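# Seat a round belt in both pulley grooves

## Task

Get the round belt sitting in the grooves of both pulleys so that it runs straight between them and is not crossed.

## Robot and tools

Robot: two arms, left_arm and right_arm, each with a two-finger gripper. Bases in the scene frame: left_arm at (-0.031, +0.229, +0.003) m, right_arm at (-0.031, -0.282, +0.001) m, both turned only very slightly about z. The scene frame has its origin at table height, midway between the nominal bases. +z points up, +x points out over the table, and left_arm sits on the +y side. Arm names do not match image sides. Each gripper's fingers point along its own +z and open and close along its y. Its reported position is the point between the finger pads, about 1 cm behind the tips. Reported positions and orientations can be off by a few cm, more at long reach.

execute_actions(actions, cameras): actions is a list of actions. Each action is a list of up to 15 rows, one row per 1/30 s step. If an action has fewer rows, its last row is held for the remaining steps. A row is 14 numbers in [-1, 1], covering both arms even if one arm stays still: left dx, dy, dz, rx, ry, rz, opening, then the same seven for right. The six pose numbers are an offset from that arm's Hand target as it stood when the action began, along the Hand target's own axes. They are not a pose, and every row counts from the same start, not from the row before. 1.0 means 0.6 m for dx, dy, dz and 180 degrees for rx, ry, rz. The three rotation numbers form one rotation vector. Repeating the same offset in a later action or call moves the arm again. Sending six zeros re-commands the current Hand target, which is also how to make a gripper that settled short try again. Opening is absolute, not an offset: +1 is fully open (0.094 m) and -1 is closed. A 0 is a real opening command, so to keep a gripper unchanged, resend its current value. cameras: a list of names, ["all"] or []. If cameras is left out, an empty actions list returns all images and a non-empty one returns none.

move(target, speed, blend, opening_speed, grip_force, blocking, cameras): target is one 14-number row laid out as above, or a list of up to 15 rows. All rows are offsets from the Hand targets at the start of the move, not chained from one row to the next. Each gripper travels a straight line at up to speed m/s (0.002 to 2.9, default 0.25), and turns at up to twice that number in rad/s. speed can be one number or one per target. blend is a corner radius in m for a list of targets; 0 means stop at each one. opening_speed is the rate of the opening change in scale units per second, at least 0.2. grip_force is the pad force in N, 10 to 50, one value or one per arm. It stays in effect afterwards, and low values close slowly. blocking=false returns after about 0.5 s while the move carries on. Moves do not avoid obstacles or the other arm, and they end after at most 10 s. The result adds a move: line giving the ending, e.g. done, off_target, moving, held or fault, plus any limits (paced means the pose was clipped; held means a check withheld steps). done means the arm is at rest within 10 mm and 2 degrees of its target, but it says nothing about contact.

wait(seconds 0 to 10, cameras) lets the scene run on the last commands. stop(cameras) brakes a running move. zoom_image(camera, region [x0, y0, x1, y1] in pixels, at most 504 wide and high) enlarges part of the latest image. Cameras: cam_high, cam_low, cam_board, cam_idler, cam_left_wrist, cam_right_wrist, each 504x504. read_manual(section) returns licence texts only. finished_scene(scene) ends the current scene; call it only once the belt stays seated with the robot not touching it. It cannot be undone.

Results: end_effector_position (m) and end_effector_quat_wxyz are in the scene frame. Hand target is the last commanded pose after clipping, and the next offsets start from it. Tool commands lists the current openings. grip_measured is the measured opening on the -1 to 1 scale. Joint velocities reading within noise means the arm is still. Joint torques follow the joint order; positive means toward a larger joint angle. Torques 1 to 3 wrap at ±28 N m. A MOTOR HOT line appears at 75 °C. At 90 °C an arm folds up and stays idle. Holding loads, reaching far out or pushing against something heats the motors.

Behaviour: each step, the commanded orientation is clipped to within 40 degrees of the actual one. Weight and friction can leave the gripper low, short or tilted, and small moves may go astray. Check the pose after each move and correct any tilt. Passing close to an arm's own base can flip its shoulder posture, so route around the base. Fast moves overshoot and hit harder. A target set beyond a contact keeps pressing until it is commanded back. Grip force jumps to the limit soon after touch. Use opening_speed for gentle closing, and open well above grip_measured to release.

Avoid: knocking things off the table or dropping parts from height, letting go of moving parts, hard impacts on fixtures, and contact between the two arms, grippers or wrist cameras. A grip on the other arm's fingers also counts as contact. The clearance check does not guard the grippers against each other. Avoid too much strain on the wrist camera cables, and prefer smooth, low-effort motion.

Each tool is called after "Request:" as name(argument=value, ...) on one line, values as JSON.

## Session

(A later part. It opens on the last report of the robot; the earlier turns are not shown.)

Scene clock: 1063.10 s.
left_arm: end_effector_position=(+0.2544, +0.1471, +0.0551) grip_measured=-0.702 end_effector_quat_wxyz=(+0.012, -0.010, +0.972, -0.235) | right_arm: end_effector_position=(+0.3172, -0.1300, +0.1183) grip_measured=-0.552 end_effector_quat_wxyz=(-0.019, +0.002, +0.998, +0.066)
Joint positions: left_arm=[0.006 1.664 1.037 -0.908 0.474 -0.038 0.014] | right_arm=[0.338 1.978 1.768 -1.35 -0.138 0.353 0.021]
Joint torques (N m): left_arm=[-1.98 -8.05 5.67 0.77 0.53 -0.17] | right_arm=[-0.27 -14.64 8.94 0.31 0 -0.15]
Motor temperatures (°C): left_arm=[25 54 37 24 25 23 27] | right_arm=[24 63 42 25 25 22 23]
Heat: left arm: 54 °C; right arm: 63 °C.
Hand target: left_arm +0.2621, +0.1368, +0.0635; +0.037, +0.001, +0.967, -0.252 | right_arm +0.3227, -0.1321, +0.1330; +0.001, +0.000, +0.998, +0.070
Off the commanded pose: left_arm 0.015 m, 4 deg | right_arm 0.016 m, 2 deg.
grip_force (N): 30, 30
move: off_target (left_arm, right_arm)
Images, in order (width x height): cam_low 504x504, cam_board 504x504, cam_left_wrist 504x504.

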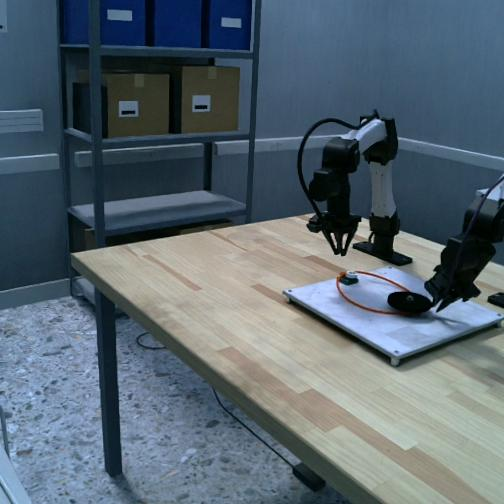

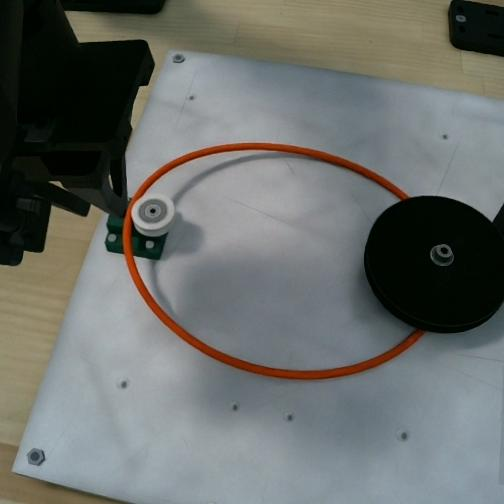

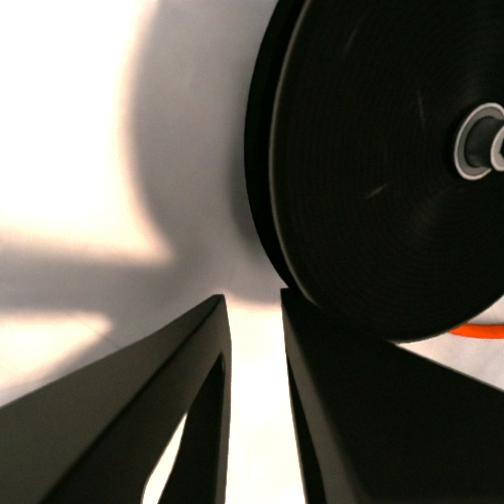

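Request:
move(target=[[0,0.03,-0.02,0,0,0,-0.7,0,0,-0.1,0,0,0,-0.55],[0,-0.02,-0.16,0.167,0,0,-0.5,0,0,-0.1,0,0,0,-0.55]], speed=0.15, cameras=["all"])

Request:
zoom_image(camera="cam_low", region=[320, 240, 504, 360])

Request:
zoom_image(camera="cam_idler", region=[170, 100, 504, 340])

Scene clock: 1102.90 s.
left_arm: end_effector_position=(+0.2513, +0.1723, +0.1493) grip_measured=-0.502 end_effector_quat_wxyz=(+0.032, +0.010, +0.872, -0.488) | right_arm: end_effector_position=(+0.3206, -0.1376, +0.1862) grip_measured=-0.552 end_effector_quat_wxyz=(+0.004, +0.002, +0.997, +0.074)
Joint positions: left_arm=[0.336 1.781 1.276 -1.472 0.966 0.559 0.023] | right_arm=[0.316 1.979 2.041 -1.576 -0.138 0.335 0.021]
Joint torques (N m): left_arm=[0.23 -5.67 7.43 -0.53 0.54 0.1] | right_arm=[-0.31 -12.52 7.64 0.48 -0.05 -0.13]
Motor temperatures (°C): left_arm=[25 54 37 25 25 23 27] | right_arm=[24 64 43 25 25 22 23]
Heat: left arm: 54 °C; right arm: 64 °C.
Hand target: left_arm +0.2549, +0.1731, +0.1528; +0.035, +0.011, +0.869, -0.494 | right_arm +0.3225, -0.1404, +0.1924; +0.001, +0.000, +0.998, +0.069
Off the commanded pose: left_arm 0.005 m, 1 deg | right_arm 0.007 m, 1 deg.
joint sent to its limit (right arm) — joint 4 (wrist pitch), lower limit. The joint targets still meet the commanded pose.
grip_force (N): 30, 30
move: done

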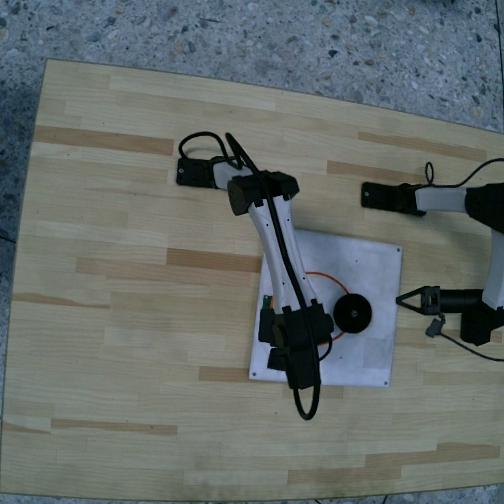

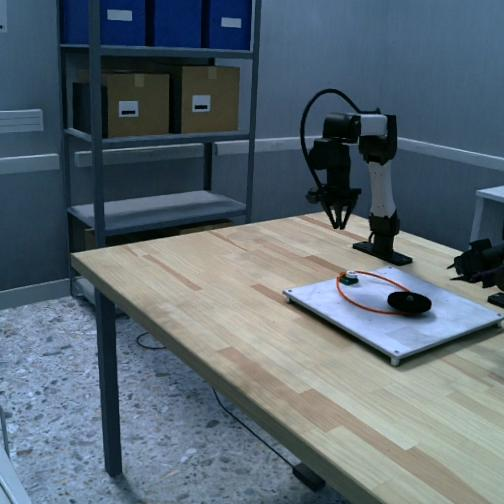

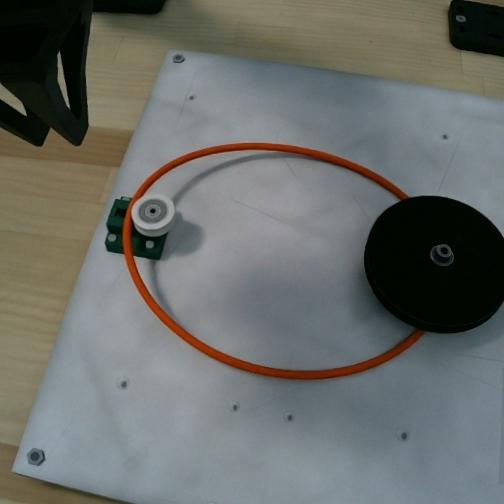

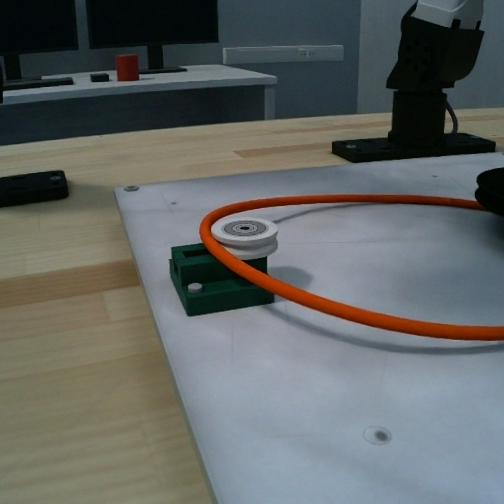

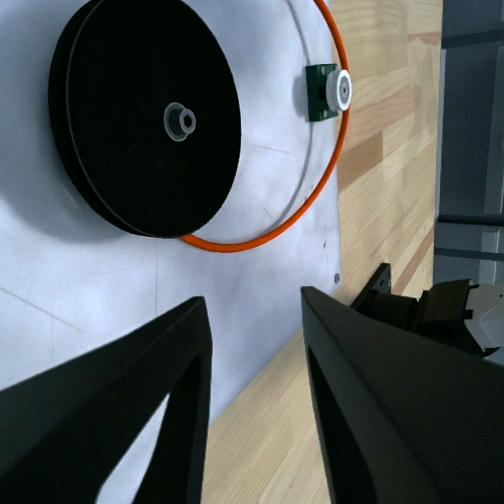

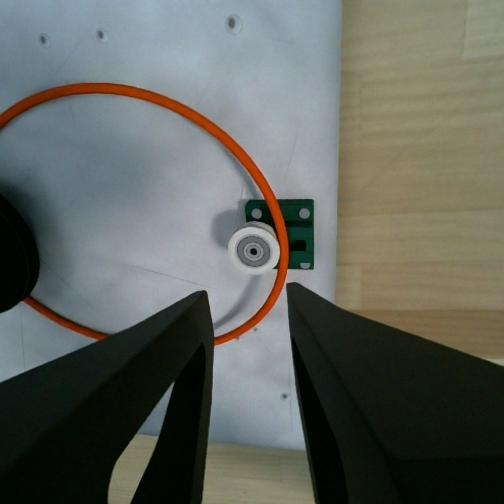

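Scaled by 2.739 from the camera's 504x504 image, which has a finer 720x720 frame.

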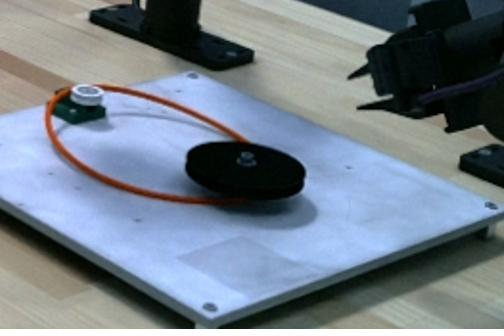

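Scaled by 1.509 from the camera's 504x504 image, which has a finer 720x720 frame.

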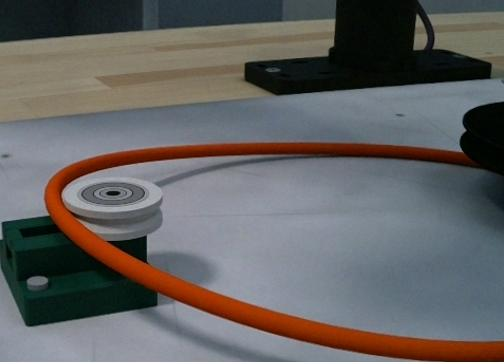

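Request:
move(target=[0,-0.029,-0.017,-0.325,0,0,-0.3,0,0,0,0,0,0,-0.55], speed=0.2)

Scene clock: 1125.60 s.
left_arm: end_effector_position=(+0.2521, +0.1718, +0.1681) grip_measured=-0.302 end_effector_quat_wxyz=(+0.033, -0.004, +0.999, -0.013) | right_arm: end_effector_position=(+0.3206, -0.1376, +0.1862) grip_measured=-0.552 end_effector_quat_wxyz=(+0.004, +0.002, +0.997, +0.074)
Joint positions: left_arm=[-0.178 1.579 1.479 -1.402 0.012 -0.201 0.033] | right_arm=[0.316 1.979 2.041 -1.576 -0.138 0.335 0.021]
Joint torques (N m): left_arm=[-0.51 -5.5 8.43 0.33 -0.22 -0.22] | right_arm=[-0.31 -12.48 7.91 0.41 0 -0.11]
Motor temperatures (°C): left_arm=[25 51 38 24 25 23 27] | right_arm=[24 63 42 25 25 22 23]
Heat: left arm: 51 °C; right arm: 63 °C.
Hand target: left_arm +0.2534, +0.1729, +0.1729; +0.036, -0.008, +0.999, -0.007 | right_arm +0.3225, -0.1404, +0.1924; +0.001, +0.000, +0.998, +0.069
Off the commanded pose: left_arm 0.005 m, 1 deg | right_arm 0.007 m, 1 deg.
joint sent to its limit (right arm) — joint 4 (wrist pitch), lower limit. The joint targets still meet the commanded pose.
grip_force (N): 30, 30
move: done

Request:
move(target=[-0.187,-0.2,0.08,0,0,0.222,-0.3,0,0,0,0,0,0,-0.55], speed=0.2, cameras=["cam_low","cam_left_wrist","cam_board"])

Scene clock: 1133.77 s.
left_arm: end_effector_position=(+0.3697, +0.0540, +0.1359) grip_measured=-0.302 end_effector_quat_wxyz=(+0.041, +0.327, +0.944, +0.000) | right_arm: end_effector_position=(+0.3206, -0.1376, +0.1862) grip_measured=-0.552 end_effector_quat_wxyz=(+0.004, +0.002, +0.997, +0.074)
Joint positions: left_arm=[-0.399 2.175 2.134 -1.448 -0.006 0.253 0.033] | right_arm=[0.316 1.979 2.041 -1.576 -0.138 0.335 0.021]
Joint torques (N m): left_arm=[-0.49 -8.83 8.35 0.35 -0.2 0.03] | right_arm=[-0.4 -12.77 7.76 0.46 -0.05 -0.12]
Motor temperatures (°C): left_arm=[25 51 39 24 25 23 27] | right_arm=[24 63 42 25 25 22 23]
Heat: left arm: 51 °C; right arm: 63 °C.
Hand target: left_arm +0.3708, +0.0544, +0.1348; +0.036, +0.334, +0.942, +0.006 | right_arm +0.3225, -0.1404, +0.1924; +0.001, +0.000, +0.998, +0.069
Off the commanded pose: left_arm 0.001 m, 1 deg | right_arm 0.007 m, 1 deg.
joint sent to its limit (right arm) — joint 4 (wrist pitch), lower limit. The joint targets still meet the commanded pose.
grip_force (N): 30, 30
move: done
Images, in order (width x height): cam_low 504x504, cam_board 504x504, cam_left_wrist 504x504.

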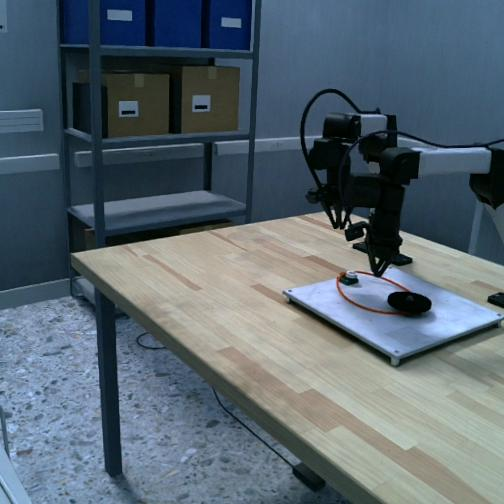

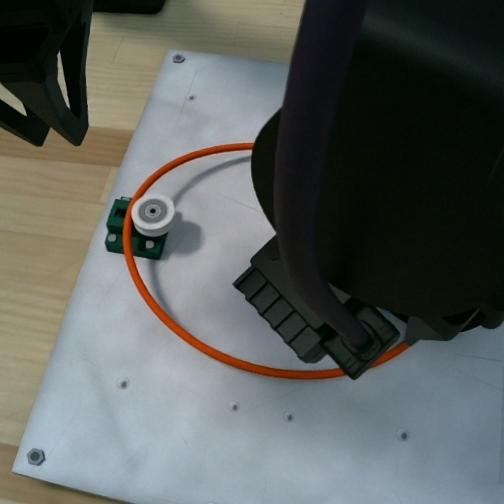

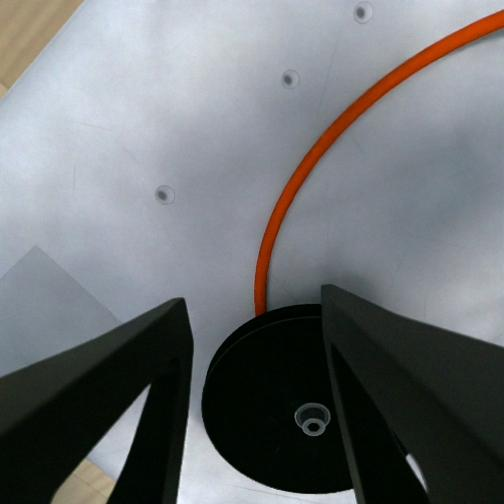

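Request:
move(target=[0,0,0.09,0,0,0,-0.3,0,0,0,0,0,0,-0.55], speed=0.15, cameras=["cam_left_wrist","cam_idler"])

Scene clock: 1144.93 s.
left_arm: end_effector_position=(+0.3702, +0.0539, +0.0864) grip_measured=-0.302 end_effector_quat_wxyz=(+0.032, +0.328, +0.944, +0.000) | right_arm: end_effector_position=(+0.3206, -0.1376, +0.1862) grip_measured=-0.552 end_effector_quat_wxyz=(+0.004, +0.002, +0.997, +0.074)
Joint positions: left_arm=[-0.399 2.175 1.938 -1.269 -0.006 0.255 0.033] | right_arm=[0.316 1.979 2.041 -1.576 -0.138 0.335 0.021]
Joint torques (N m): left_arm=[-0.28 -9.28 5.91 0.65 -0.19 0.04] | right_arm=[-0.24 -12.6 7.73 0.44 -0.01 -0.11]
Motor temperatures (°C): left_arm=[25 52 39 24 25 23 26] | right_arm=[24 62 42 25 25 22 23]
Heat: left arm: 52 °C; right arm: 62 °C.
Hand target: left_arm +0.3746, +0.0537, +0.0809; +0.036, +0.334, +0.942, +0.006 | right_arm +0.3225, -0.1404, +0.1924; +0.001, +0.000, +0.998, +0.069
Off the commanded pose: left_arm 0.007 m, 1 deg | right_arm 0.007 m, 1 deg.
joint sent to its limit (right arm) — joint 4 (wrist pitch), lower limit. The joint targets still meet the commanded pose.
grip_force (N): 30, 30
move: done
Images, in order (width x height): cam_idler 504x504, cam_left_wrist 504x504.

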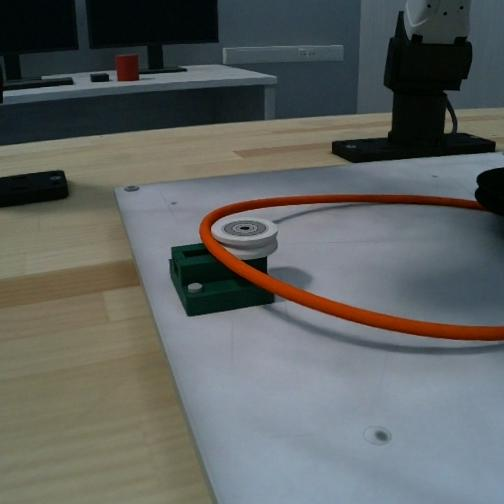

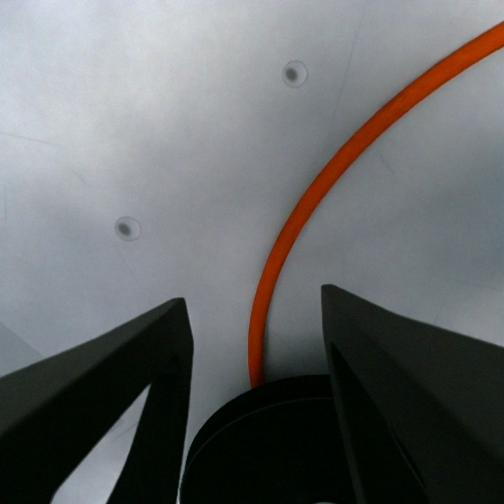

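Request:
move(target=[0,0,0.04,0,0,0,-0.3,0,0,0,0,0,0,-0.55], speed=0.1, cameras=["cam_left_wrist","cam_idler","cam_low"])

Scene clock: 1157.10 s.
left_arm: end_effector_position=(+0.3720, +0.0531, +0.0636) grip_measured=-0.302 end_effector_quat_wxyz=(+0.033, +0.329, +0.944, +0.000) | right_arm: end_effector_position=(+0.3206, -0.1376, +0.1862) grip_measured=-0.552 end_effector_quat_wxyz=(+0.004, +0.002, +0.997, +0.074)
Joint positions: left_arm=[-0.399 2.186 1.864 -1.183 -0.006 0.256 0.033] | right_arm=[0.316 1.979 2.041 -1.576 -0.138 0.335 0.021]
Joint torques (N m): left_arm=[-0.21 -9.1 5.94 0.65 -0.19 0.01] | right_arm=[-0.47 -12.45 7.8 0.44 -0.01 -0.13]
Motor temperatures (°C): left_arm=[25 54 38 24 25 23 26] | right_arm=[24 62 41 25 25 22 23]
Heat: left arm: 54 °C; right arm: 62 °C.
Hand target: left_arm +0.3764, +0.0534, +0.0570; +0.036, +0.334, +0.942, +0.006 | right_arm +0.3225, -0.1404, +0.1924; +0.001, +0.000, +0.998, +0.069
Off the commanded pose: left_arm 0.008 m, 1 deg | right_arm 0.007 m, 1 deg.
joint sent to its limit (right arm) — joint 4 (wrist pitch), lower limit. The joint targets still meet the commanded pose.
grip_force (N): 30, 30
move: done
Images, in order (width x height): cam_low 504x504, cam_idler 504x504, cam_left_wrist 504x504.

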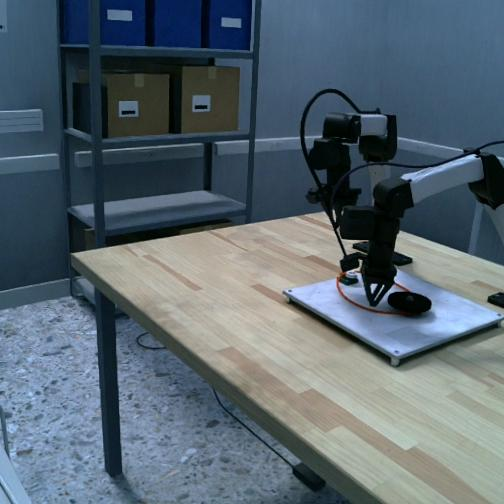

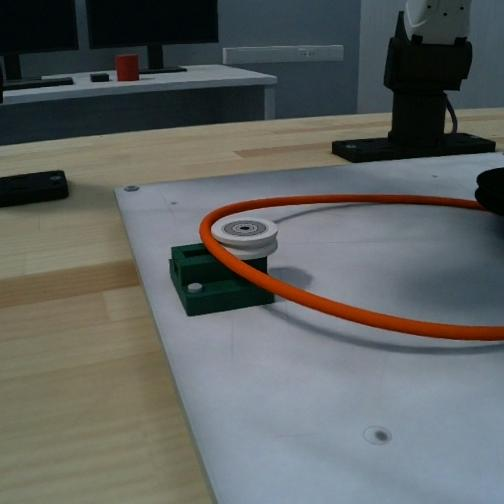

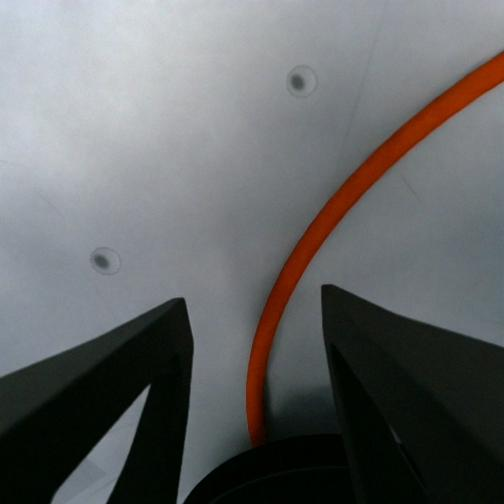

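Lower 22 mm more and close.

Request:
move(target=[0,0.0,0.036,0,0,0,-0.3,0,0,0,0,0,0,-0.55], speed=0.08, cameras=["cam_left_wrist","cam_low"])

Request:
zoom_image(camera="cam_low", region=[320, 240, 504, 360])

Scene clock: 1162.73 s.
left_arm: end_effector_position=(+0.3731, +0.0526, +0.0428) grip_measured=-0.302 end_effector_quat_wxyz=(+0.032, +0.329, +0.944, +0.001) | right_arm: end_effector_position=(+0.3206, -0.1376, +0.1862) grip_measured=-0.552 end_effector_quat_wxyz=(+0.004, +0.002, +0.997, +0.074)
Joint positions: left_arm=[-0.399 2.203 1.809 -1.113 -0.006 0.258 0.033] | right_arm=[0.316 1.979 2.041 -1.576 -0.138 0.335 0.021]
Joint torques (N m): left_arm=[-0.1 -9.05 5.9 0.72 -0.2 0] | right_arm=[-0.27 -12.56 7.8 0.45 -0.04 -0.18]
Motor temperatures (°C): left_arm=[25 55 38 24 25 23 26] | right_arm=[24 62 41 25 25 22 23]
Heat: left arm: 55 °C; right arm: 62 °C.
Hand target: left_arm +0.3780, +0.0531, +0.0354; +0.036, +0.334, +0.942, +0.006 | right_arm +0.3225, -0.1404, +0.1924; +0.001, +0.000, +0.998, +0.069
Off the commanded pose: left_arm 0.009 m, 1 deg | right_arm 0.007 m, 1 deg.
joint sent to its limit (right arm) — joint 4 (wrist pitch), lower limit. The joint targets still meet the commanded pose.
grip_force (N): 30, 30
move: done
Images, in order (width x height): cam_low 504x504, cam_left_wrist 504x504.

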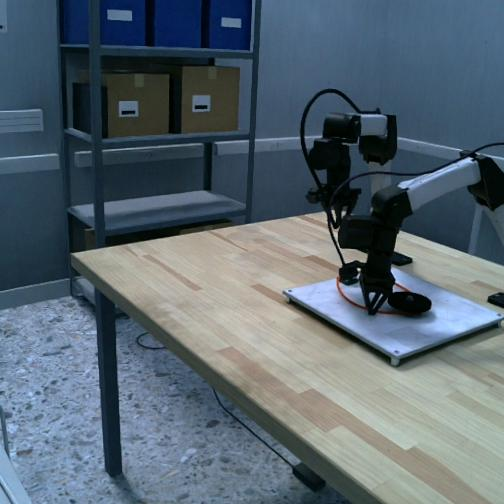

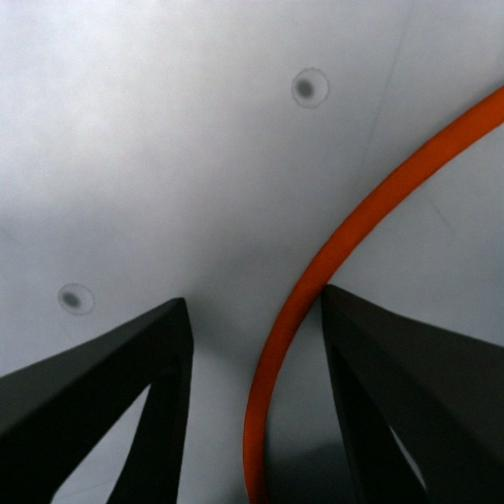

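Scaled by 2.739 from the camera's 504x504 image, which has a finer 720x720 frame.

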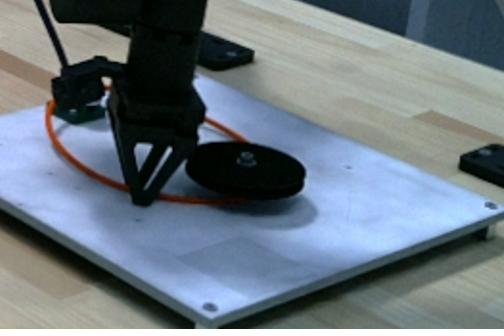

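Request:
move(target=[[0.016,0.0,0.003,0,0,0,-0.3,0,0,0,0,0,0,-0.55],[0.016,0.0,0.003,0,0,0,-0.95,0,0,0,0,0,0,-0.55]], speed=0.08, cameras=["cam_left_wrist","cam_low"])

Scene clock: 1172.73 s.
left_arm: end_effector_position=(+0.3700, +0.0496, +0.0410) grip_measured=-0.892 end_effector_quat_wxyz=(+0.040, +0.333, +0.942, -0.011) | right_arm: end_effector_position=(+0.3206, -0.1376, +0.1862) grip_measured=-0.552 end_effector_quat_wxyz=(+0.004, +0.002, +0.997, +0.074)
Joint positions: left_arm=[-0.399 2.18 1.763 -1.072 0.017 0.266 0.005] | right_arm=[0.316 1.979 2.041 -1.576 -0.138 0.335 0.021]
Joint torques (N m): left_arm=[0.51 -9.78 4.07 0.65 -0.39 0] | right_arm=[-0.38 -12.56 7.8 0.41 -0.05 -0.15]
Motor temperatures (°C): left_arm=[25 56 38 25 25 23 26] | right_arm=[24 62 41 25 25 22 23]
Heat: left arm: 56 °C; right arm: 62 °C.
Hand target: left_arm +0.3706, +0.0592, +0.0331; +0.036, +0.334, +0.942, +0.006 | right_arm +0.3225, -0.1404, +0.1924; +0.001, +0.000, +0.998, +0.069
Off the commanded pose: left_arm 0.012 m, 2 deg | right_arm 0.007 m, 1 deg.
joint sent to its limit (right arm) — joint 4 (wrist pitch), lower limit. The joint targets still meet the commanded pose.
grip_force (N): 30, 30
move: off_target (left_arm)
Images, in order (width x height): cam_low 504x504, cam_left_wrist 504x504.

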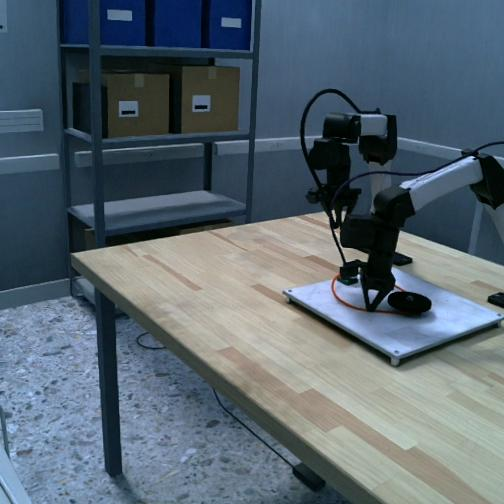

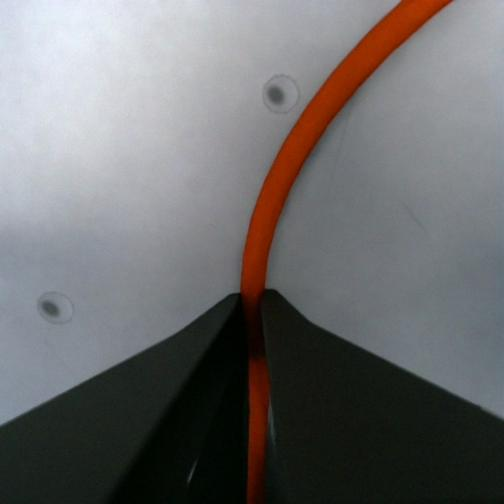

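Request:
move(target=[[0.039,0.067,0,0,0,0,-0.95,0,0,0,0,0,0,-0.55],[0.108,0.118,0,0,0,-0.11,-0.95,0,0,0,0,0,0,-0.55]], speed=0.08, blend=0.01, cameras=["cam_left_wrist","cam_low","cam_board","cam_idler"])

Scene clock: 1194.90 s.
left_arm: end_effector_position=(+0.3730, +0.1312, +0.0407) grip_measured=-0.894 end_effector_quat_wxyz=(+0.059, +0.188, +0.980, -0.032) | right_arm: end_effector_position=(+0.3206, -0.1376, +0.1862) grip_measured=-0.552 end_effector_quat_wxyz=(+0.004, +0.002, +0.997, +0.074)
Joint positions: left_arm=[-0.197 2.053 1.559 -0.958 0.061 0.163 0.005] | right_arm=[0.316 1.979 2.041 -1.576 -0.138 0.335 0.021]
Joint torques (N m): left_arm=[2.36 -9.28 3.64 0.42 -0.65 -0.24] | right_arm=[-0.34 -12.64 7.75 0.42 -0.04 -0.14]
Motor temperatures (°C): left_arm=[25 61 36 24 25 23 27] | right_arm=[24 62 41 25 25 22 23]
Heat: left arm: 61 °C; right arm: 62 °C.
Hand target: left_arm +0.3648, +0.1548, +0.0314; +0.036, +0.167, +0.985, +0.000 | right_arm +0.3225, -0.1404, +0.1924; +0.001, +0.000, +0.998, +0.069
Off the commanded pose: left_arm 0.027 m, 5 deg | right_arm 0.007 m, 1 deg.
joint sent to its limit (right arm) — joint 4 (wrist pitch), lower limit. The joint targets still meet the commanded pose.
grip_force (N): 30, 30
move: off_target (left_arm)
Images, in order (width x height): cam_low 504x504, cam_board 504x504, cam_idler 504x504, cam_left_wrist 504x504.

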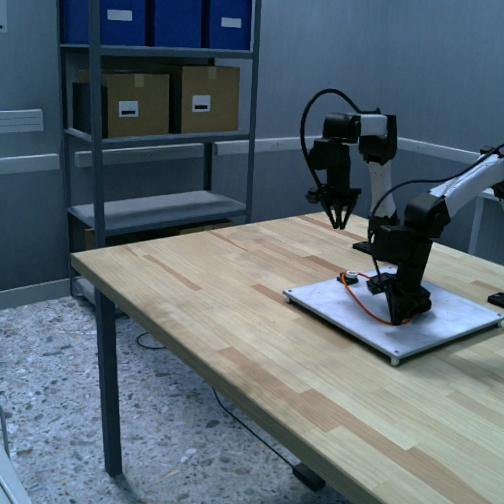

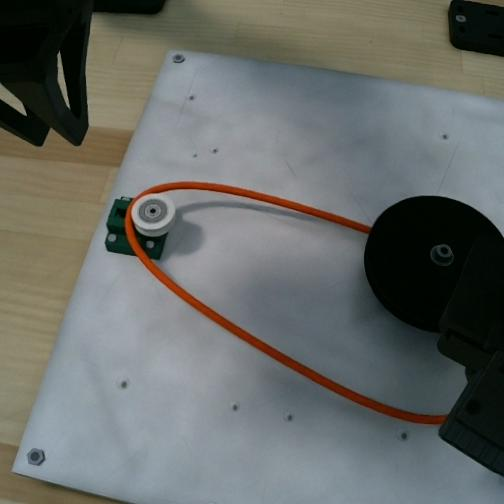

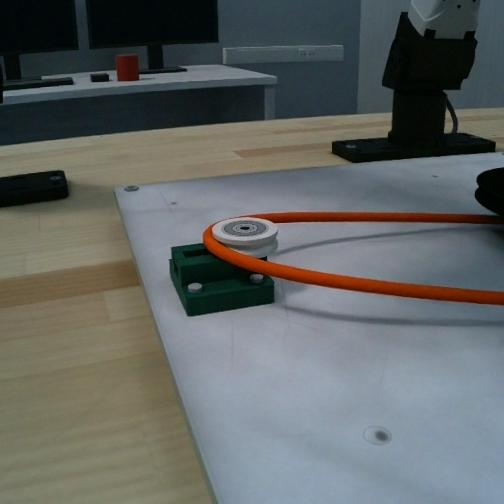

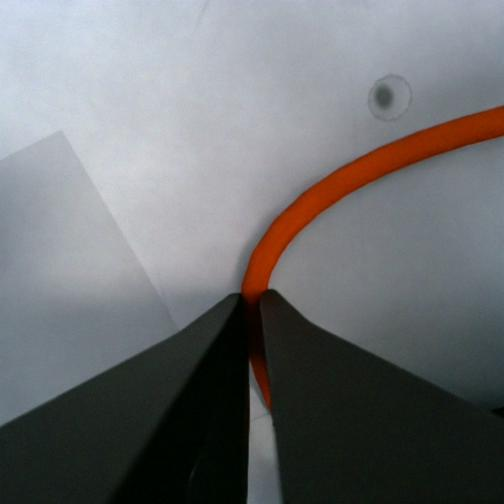

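Request:
move(target=[0.085,0.0175,-0.005,0,0,-0.11,-0.95,0,0,0,0,0,0,-0.55], speed=0.08, cameras=["cam_left_wrist","cam_low","cam_board","cam_idler"])

Request:
zoom_image(camera="cam_low", region=[320, 240, 504, 360])

Scene clock: 1206.07 s.
left_arm: end_effector_position=(+0.3362, +0.1593, +0.0402) grip_measured=-0.894 end_effector_quat_wxyz=(+0.065, +0.016, +0.997, -0.042) | right_arm: end_effector_position=(+0.3206, -0.1376, +0.1862) grip_measured=-0.552 end_effector_quat_wxyz=(+0.004, +0.002, +0.997, +0.074)
Joint positions: left_arm=[-0.143 1.881 1.31 -0.859 0.064 -0.131 0.005] | right_arm=[0.316 1.979 2.041 -1.576 -0.138 0.335 0.021]
Joint torques (N m): left_arm=[2.15 -8.1 3.6 0.24 -0.65 -0.21] | right_arm=[-0.29 -12.62 7.68 0.45 -0.03 -0.11]
Motor temperatures (°C): left_arm=[25 58 36 24 25 23 27] | right_arm=[24 62 41 25 25 22 23]
Heat: left arm: 58 °C; right arm: 62 °C.
Hand target: left_arm +0.3201, +0.1816, +0.0309; +0.036, -0.005, +0.999, -0.006 | right_arm +0.3225, -0.1404, +0.1924; +0.001, +0.000, +0.998, +0.069
Off the commanded pose: left_arm 0.029 m, 6 deg | right_arm 0.007 m, 1 deg.
joint sent to its limit (right arm) — joint 4 (wrist pitch), lower limit. The joint targets still meet the commanded pose.
grip_force (N): 30, 30
move: off_target (left_arm)
Images, in order (width x height): cam_low 504x504, cam_board 504x504, cam_idler 504x504, cam_left_wrist 504x504.

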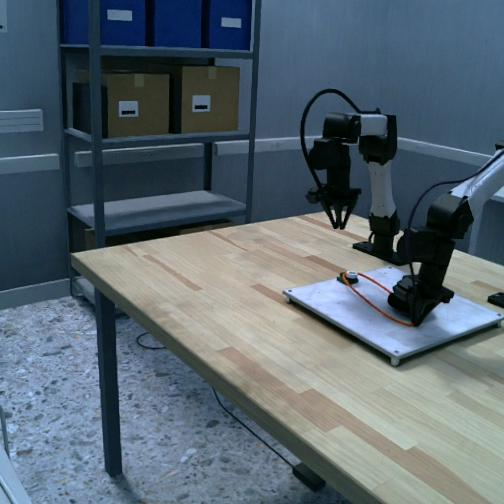

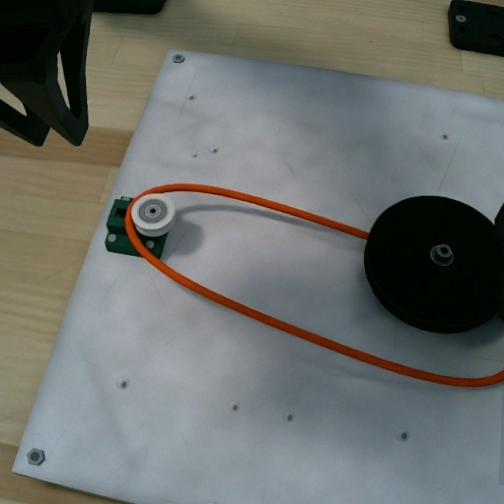

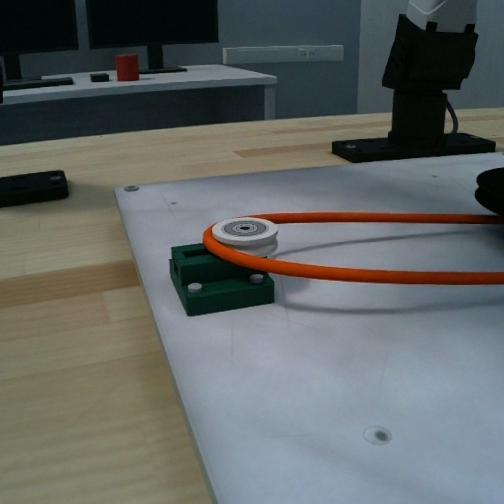

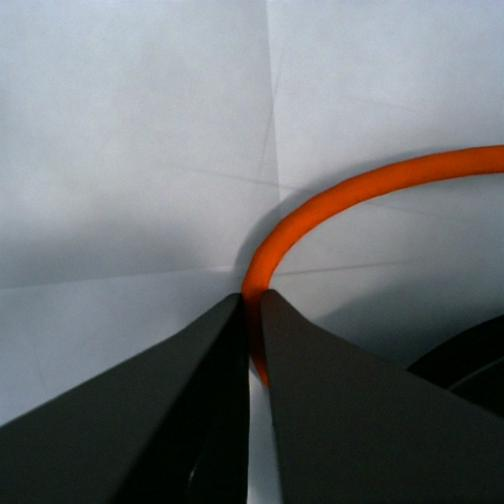

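Scaled by 2.739 from the camera's 504x504 image, which has a finer 720x720 frame.

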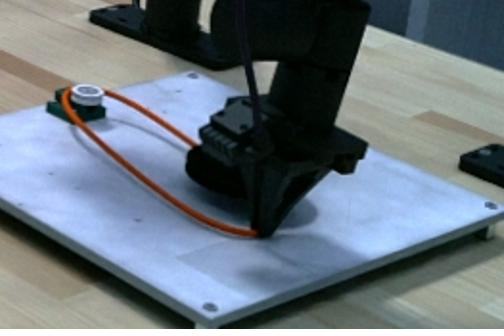

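Request:
move(target=[0.085,-0.008,-0.005,0,0,0,-0.95,0,0,0,0,0,0,-0.55], speed=0.08, cameras=["cam_left_wrist","cam_low","cam_board","cam_idler"])

Request:
zoom_image(camera="cam_low", region=[320, 240, 504, 360])

Scene clock: 1222.50 s.
left_arm: end_effector_position=(+0.2893, +0.1620, +0.0394) grip_measured=-0.894 end_effector_quat_wxyz=(+0.069, +0.004, +0.997, -0.041) | right_arm: end_effector_position=(+0.3206, -0.1376, +0.1862) grip_measured=-0.552 end_effector_quat_wxyz=(+0.004, +0.002, +0.997, +0.074)
Joint positions: left_arm=[-0.162 1.707 1.088 -0.802 0.056 -0.172 0.005] | right_arm=[0.316 1.979 2.041 -1.576 -0.138 0.335 0.021]
Joint torques (N m): left_arm=[-0.01 -6.87 3.43 0.18 -0.62 -0.21] | right_arm=[-0.39 -12.51 7.87 0.46 -0.03 -0.14]
Motor temperatures (°C): left_arm=[25 58 35 24 25 23 27] | right_arm=[24 62 41 25 25 22 23]
Heat: left arm: 58 °C; right arm: 62 °C.
Hand target: left_arm +0.2691, +0.1763, +0.0303; +0.036, -0.005, +0.999, -0.006 | right_arm +0.3225, -0.1404, +0.1924; +0.001, +0.000, +0.998, +0.069
Off the commanded pose: left_arm 0.026 m, 6 deg | right_arm 0.007 m, 1 deg.
joint sent to its limit (right arm) — joint 4 (wrist pitch), lower limit. The joint targets still meet the commanded pose.
grip_force (N): 30, 30
move: off_target (left_arm)
Images, in order (width x height): cam_low 504x504, cam_board 504x504, cam_idler 504x504, cam_left_wrist 504x504.

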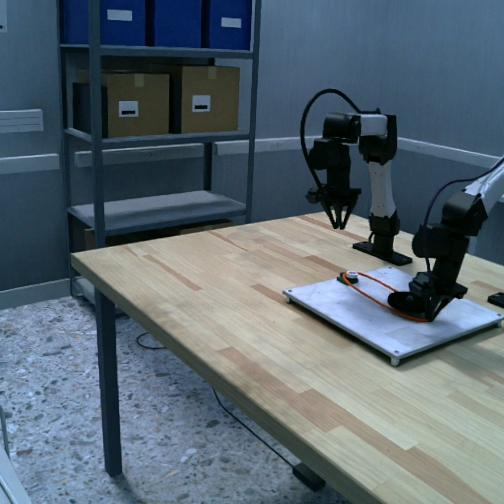

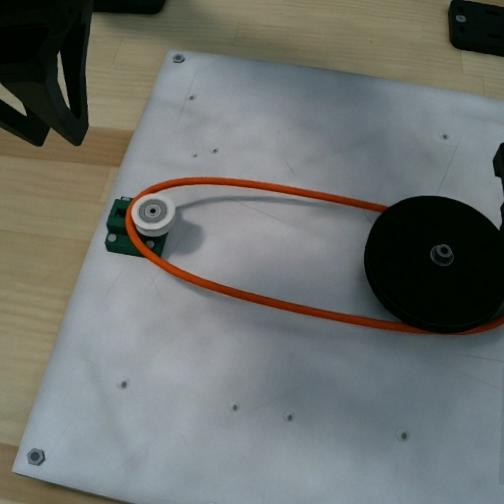

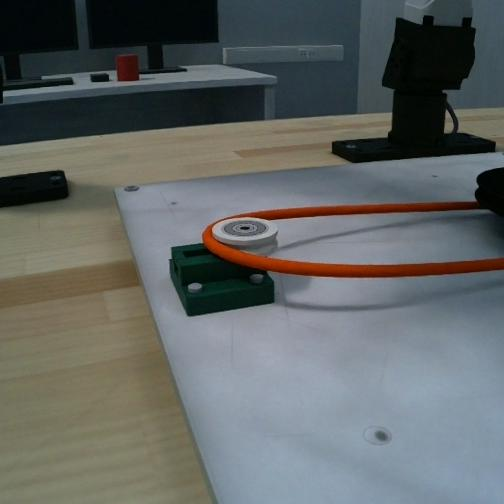

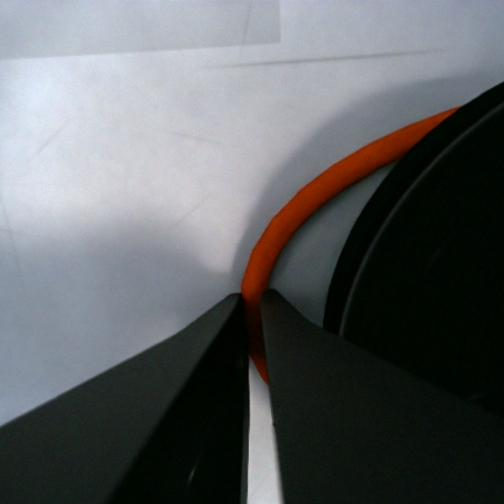

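Scaled by 2.739 from the camera's 504x504 image, which has a finer 720x720 frame.

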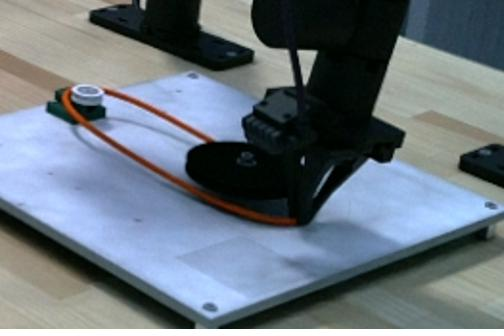

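Request:
move(target=[0.025,-0.018,-0.002,0,0,0,-0.95,0,0,0,0,0,0,-0.55], speed=0.08, cameras=["cam_left_wrist","cam_low","cam_board"])

Request:
zoom_image(camera="cam_low", region=[370, 270, 470, 340])

Request:
zoom_image(camera="cam_board", region=[330, 150, 504, 350])

Scene clock: 1229.70 s.
left_arm: end_effector_position=(+0.2762, +0.1586, +0.0392) grip_measured=-0.894 end_effector_quat_wxyz=(+0.072, -0.002, +0.997, -0.025) | right_arm: end_effector_position=(+0.3206, -0.1376, +0.1862) grip_measured=-0.552 end_effector_quat_wxyz=(+0.004, +0.002, +0.997, +0.074)
Joint positions: left_arm=[-0.202 1.662 1.037 -0.794 0.016 -0.222 0.005] | right_arm=[0.316 1.979 2.041 -1.576 -0.138 0.335 0.021]
Joint torques (N m): left_arm=[-0.85 -6.52 3.52 0.16 -0.29 -0.19] | right_arm=[-0.2 -12.68 7.83 0.44 -0.02 -0.12]
Motor temperatures (°C): left_arm=[25 57 35 24 25 23 27] | right_arm=[24 62 41 25 25 22 23]
Heat: left arm: 57 °C; right arm: 62 °C.
Hand target: left_arm +0.2541, +0.1653, +0.0306; +0.036, -0.005, +0.999, -0.006 | right_arm +0.3225, -0.1404, +0.1924; +0.001, +0.000, +0.998, +0.069
Off the commanded pose: left_arm 0.025 m, 5 deg | right_arm 0.007 m, 1 deg.
joint sent to its limit (right arm) — joint 4 (wrist pitch), lower limit. The joint targets still meet the commanded pose.
grip_force (N): 30, 30
move: off_target (left_arm)
Images, in order (width x height): cam_low 504x504, cam_board 504x504, cam_left_wrist 504x504.

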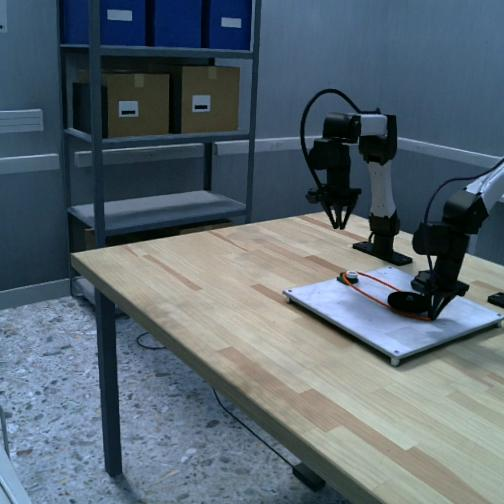

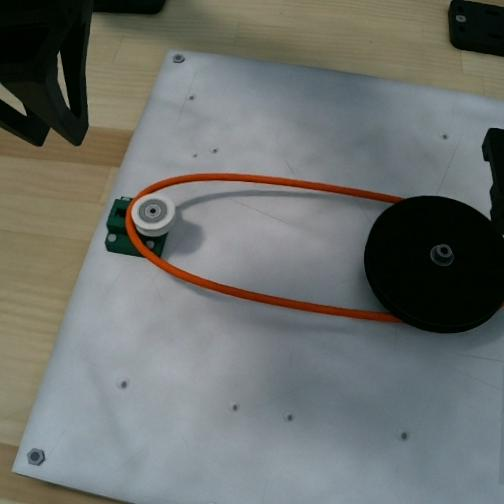

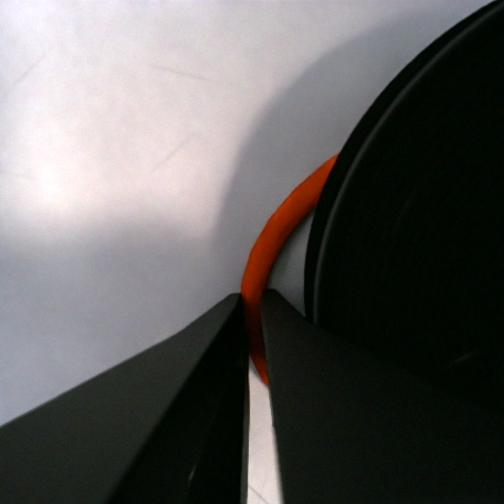

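Scaled by 5.040 from the camera's 504x504 image, which has a finer 720x720 frame.

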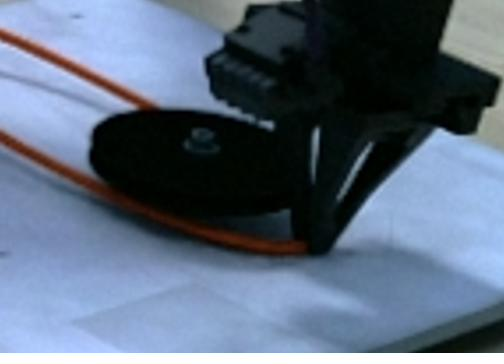

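Scaled by 2.520 from the camera's 504x504 image, which has a finer 720x720 frame.

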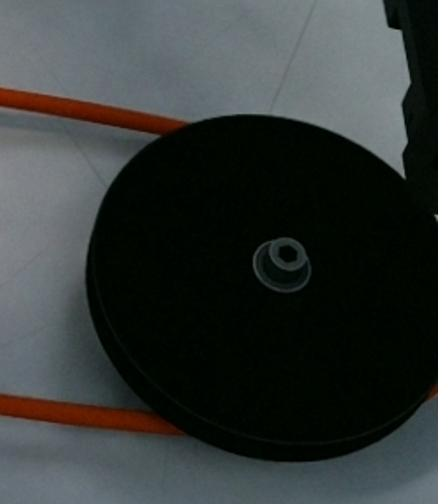

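Request:
move(target=[0.03,-0.012,-0.002,0,0,-0.12,-0.95,0,0,0,0,0,0,-0.55], speed=0.08, cameras=["cam_left_wrist","cam_low","cam_board"])

Request:
zoom_image(camera="cam_low", region=[370, 270, 470, 340])

Request:
zoom_image(camera="cam_board", region=[330, 150, 504, 350])

Scene clock: 1242.43 s.
left_arm: end_effector_position=(+0.2572, +0.1513, +0.0389) grip_measured=-0.894 end_effector_quat_wxyz=(+0.065, -0.187, +0.980, -0.036) | right_arm: end_effector_position=(+0.3206, -0.1376, +0.1862) grip_measured=-0.552 end_effector_quat_wxyz=(+0.004, +0.002, +0.997, +0.074)
Joint positions: left_arm=[-0.244 1.604 0.975 -0.793 0.008 -0.637 0.005] | right_arm=[0.316 1.979 2.041 -1.576 -0.138 0.335 0.021]
Joint torques (N m): left_arm=[-0.8 -6.02 3.56 0.18 -0.27 -0.24] | right_arm=[-0.25 -12.48 7.69 0.45 -0.01 -0.12]
Motor temperatures (°C): left_arm=[25 55 35 24 25 23 27] | right_arm=[24 62 41 25 25 22 23]
Heat: left arm: 55 °C; right arm: 62 °C.
Hand target: left_arm +0.2362, +0.1580, +0.0305; +0.034, -0.192, +0.981, -0.013 | right_arm +0.3225, -0.1404, +0.1924; +0.001, +0.000, +0.998, +0.069
Off the commanded pose: left_arm 0.024 m, 4 deg | right_arm 0.007 m, 1 deg.
joint sent to its limit (right arm) — joint 4 (wrist pitch), lower limit. The joint targets still meet the commanded pose.
grip_force (N): 30, 30
move: off_target (left_arm)
Images, in order (width x height): cam_low 504x504, cam_board 504x504, cam_left_wrist 504x504.

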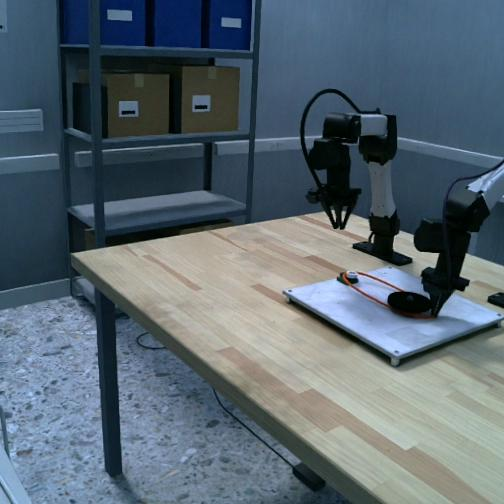

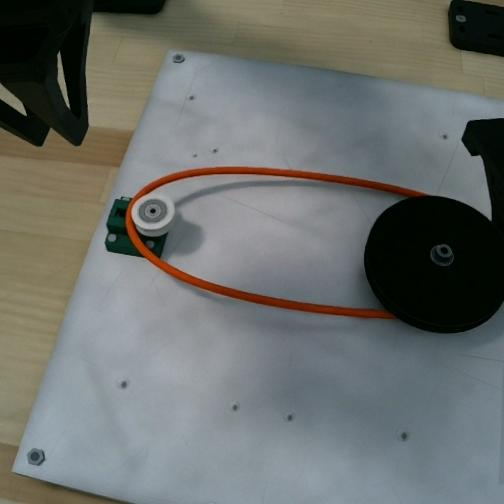

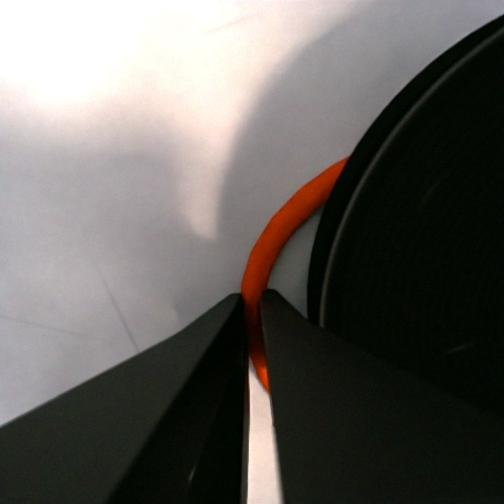

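Scaled by 5.040 from the camera's 504x504 image, which has a finer 720x720 frame.

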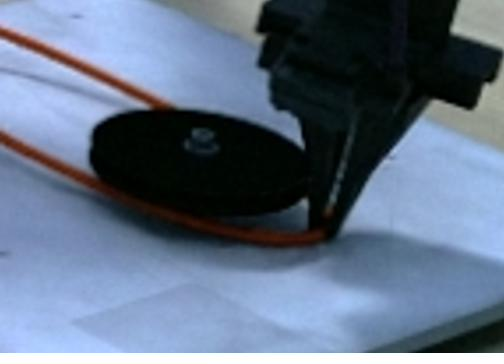

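Scaled by 2.520 from the camera's 504x504 image, which has a finer 720x720 frame.

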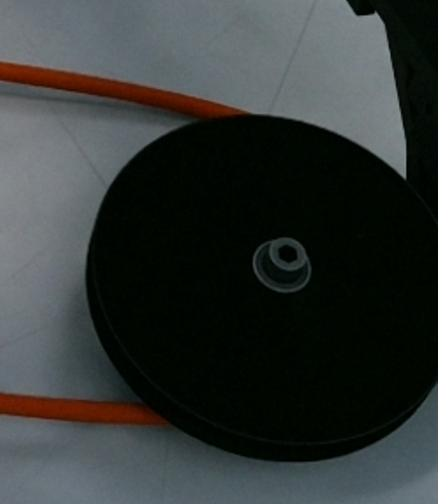

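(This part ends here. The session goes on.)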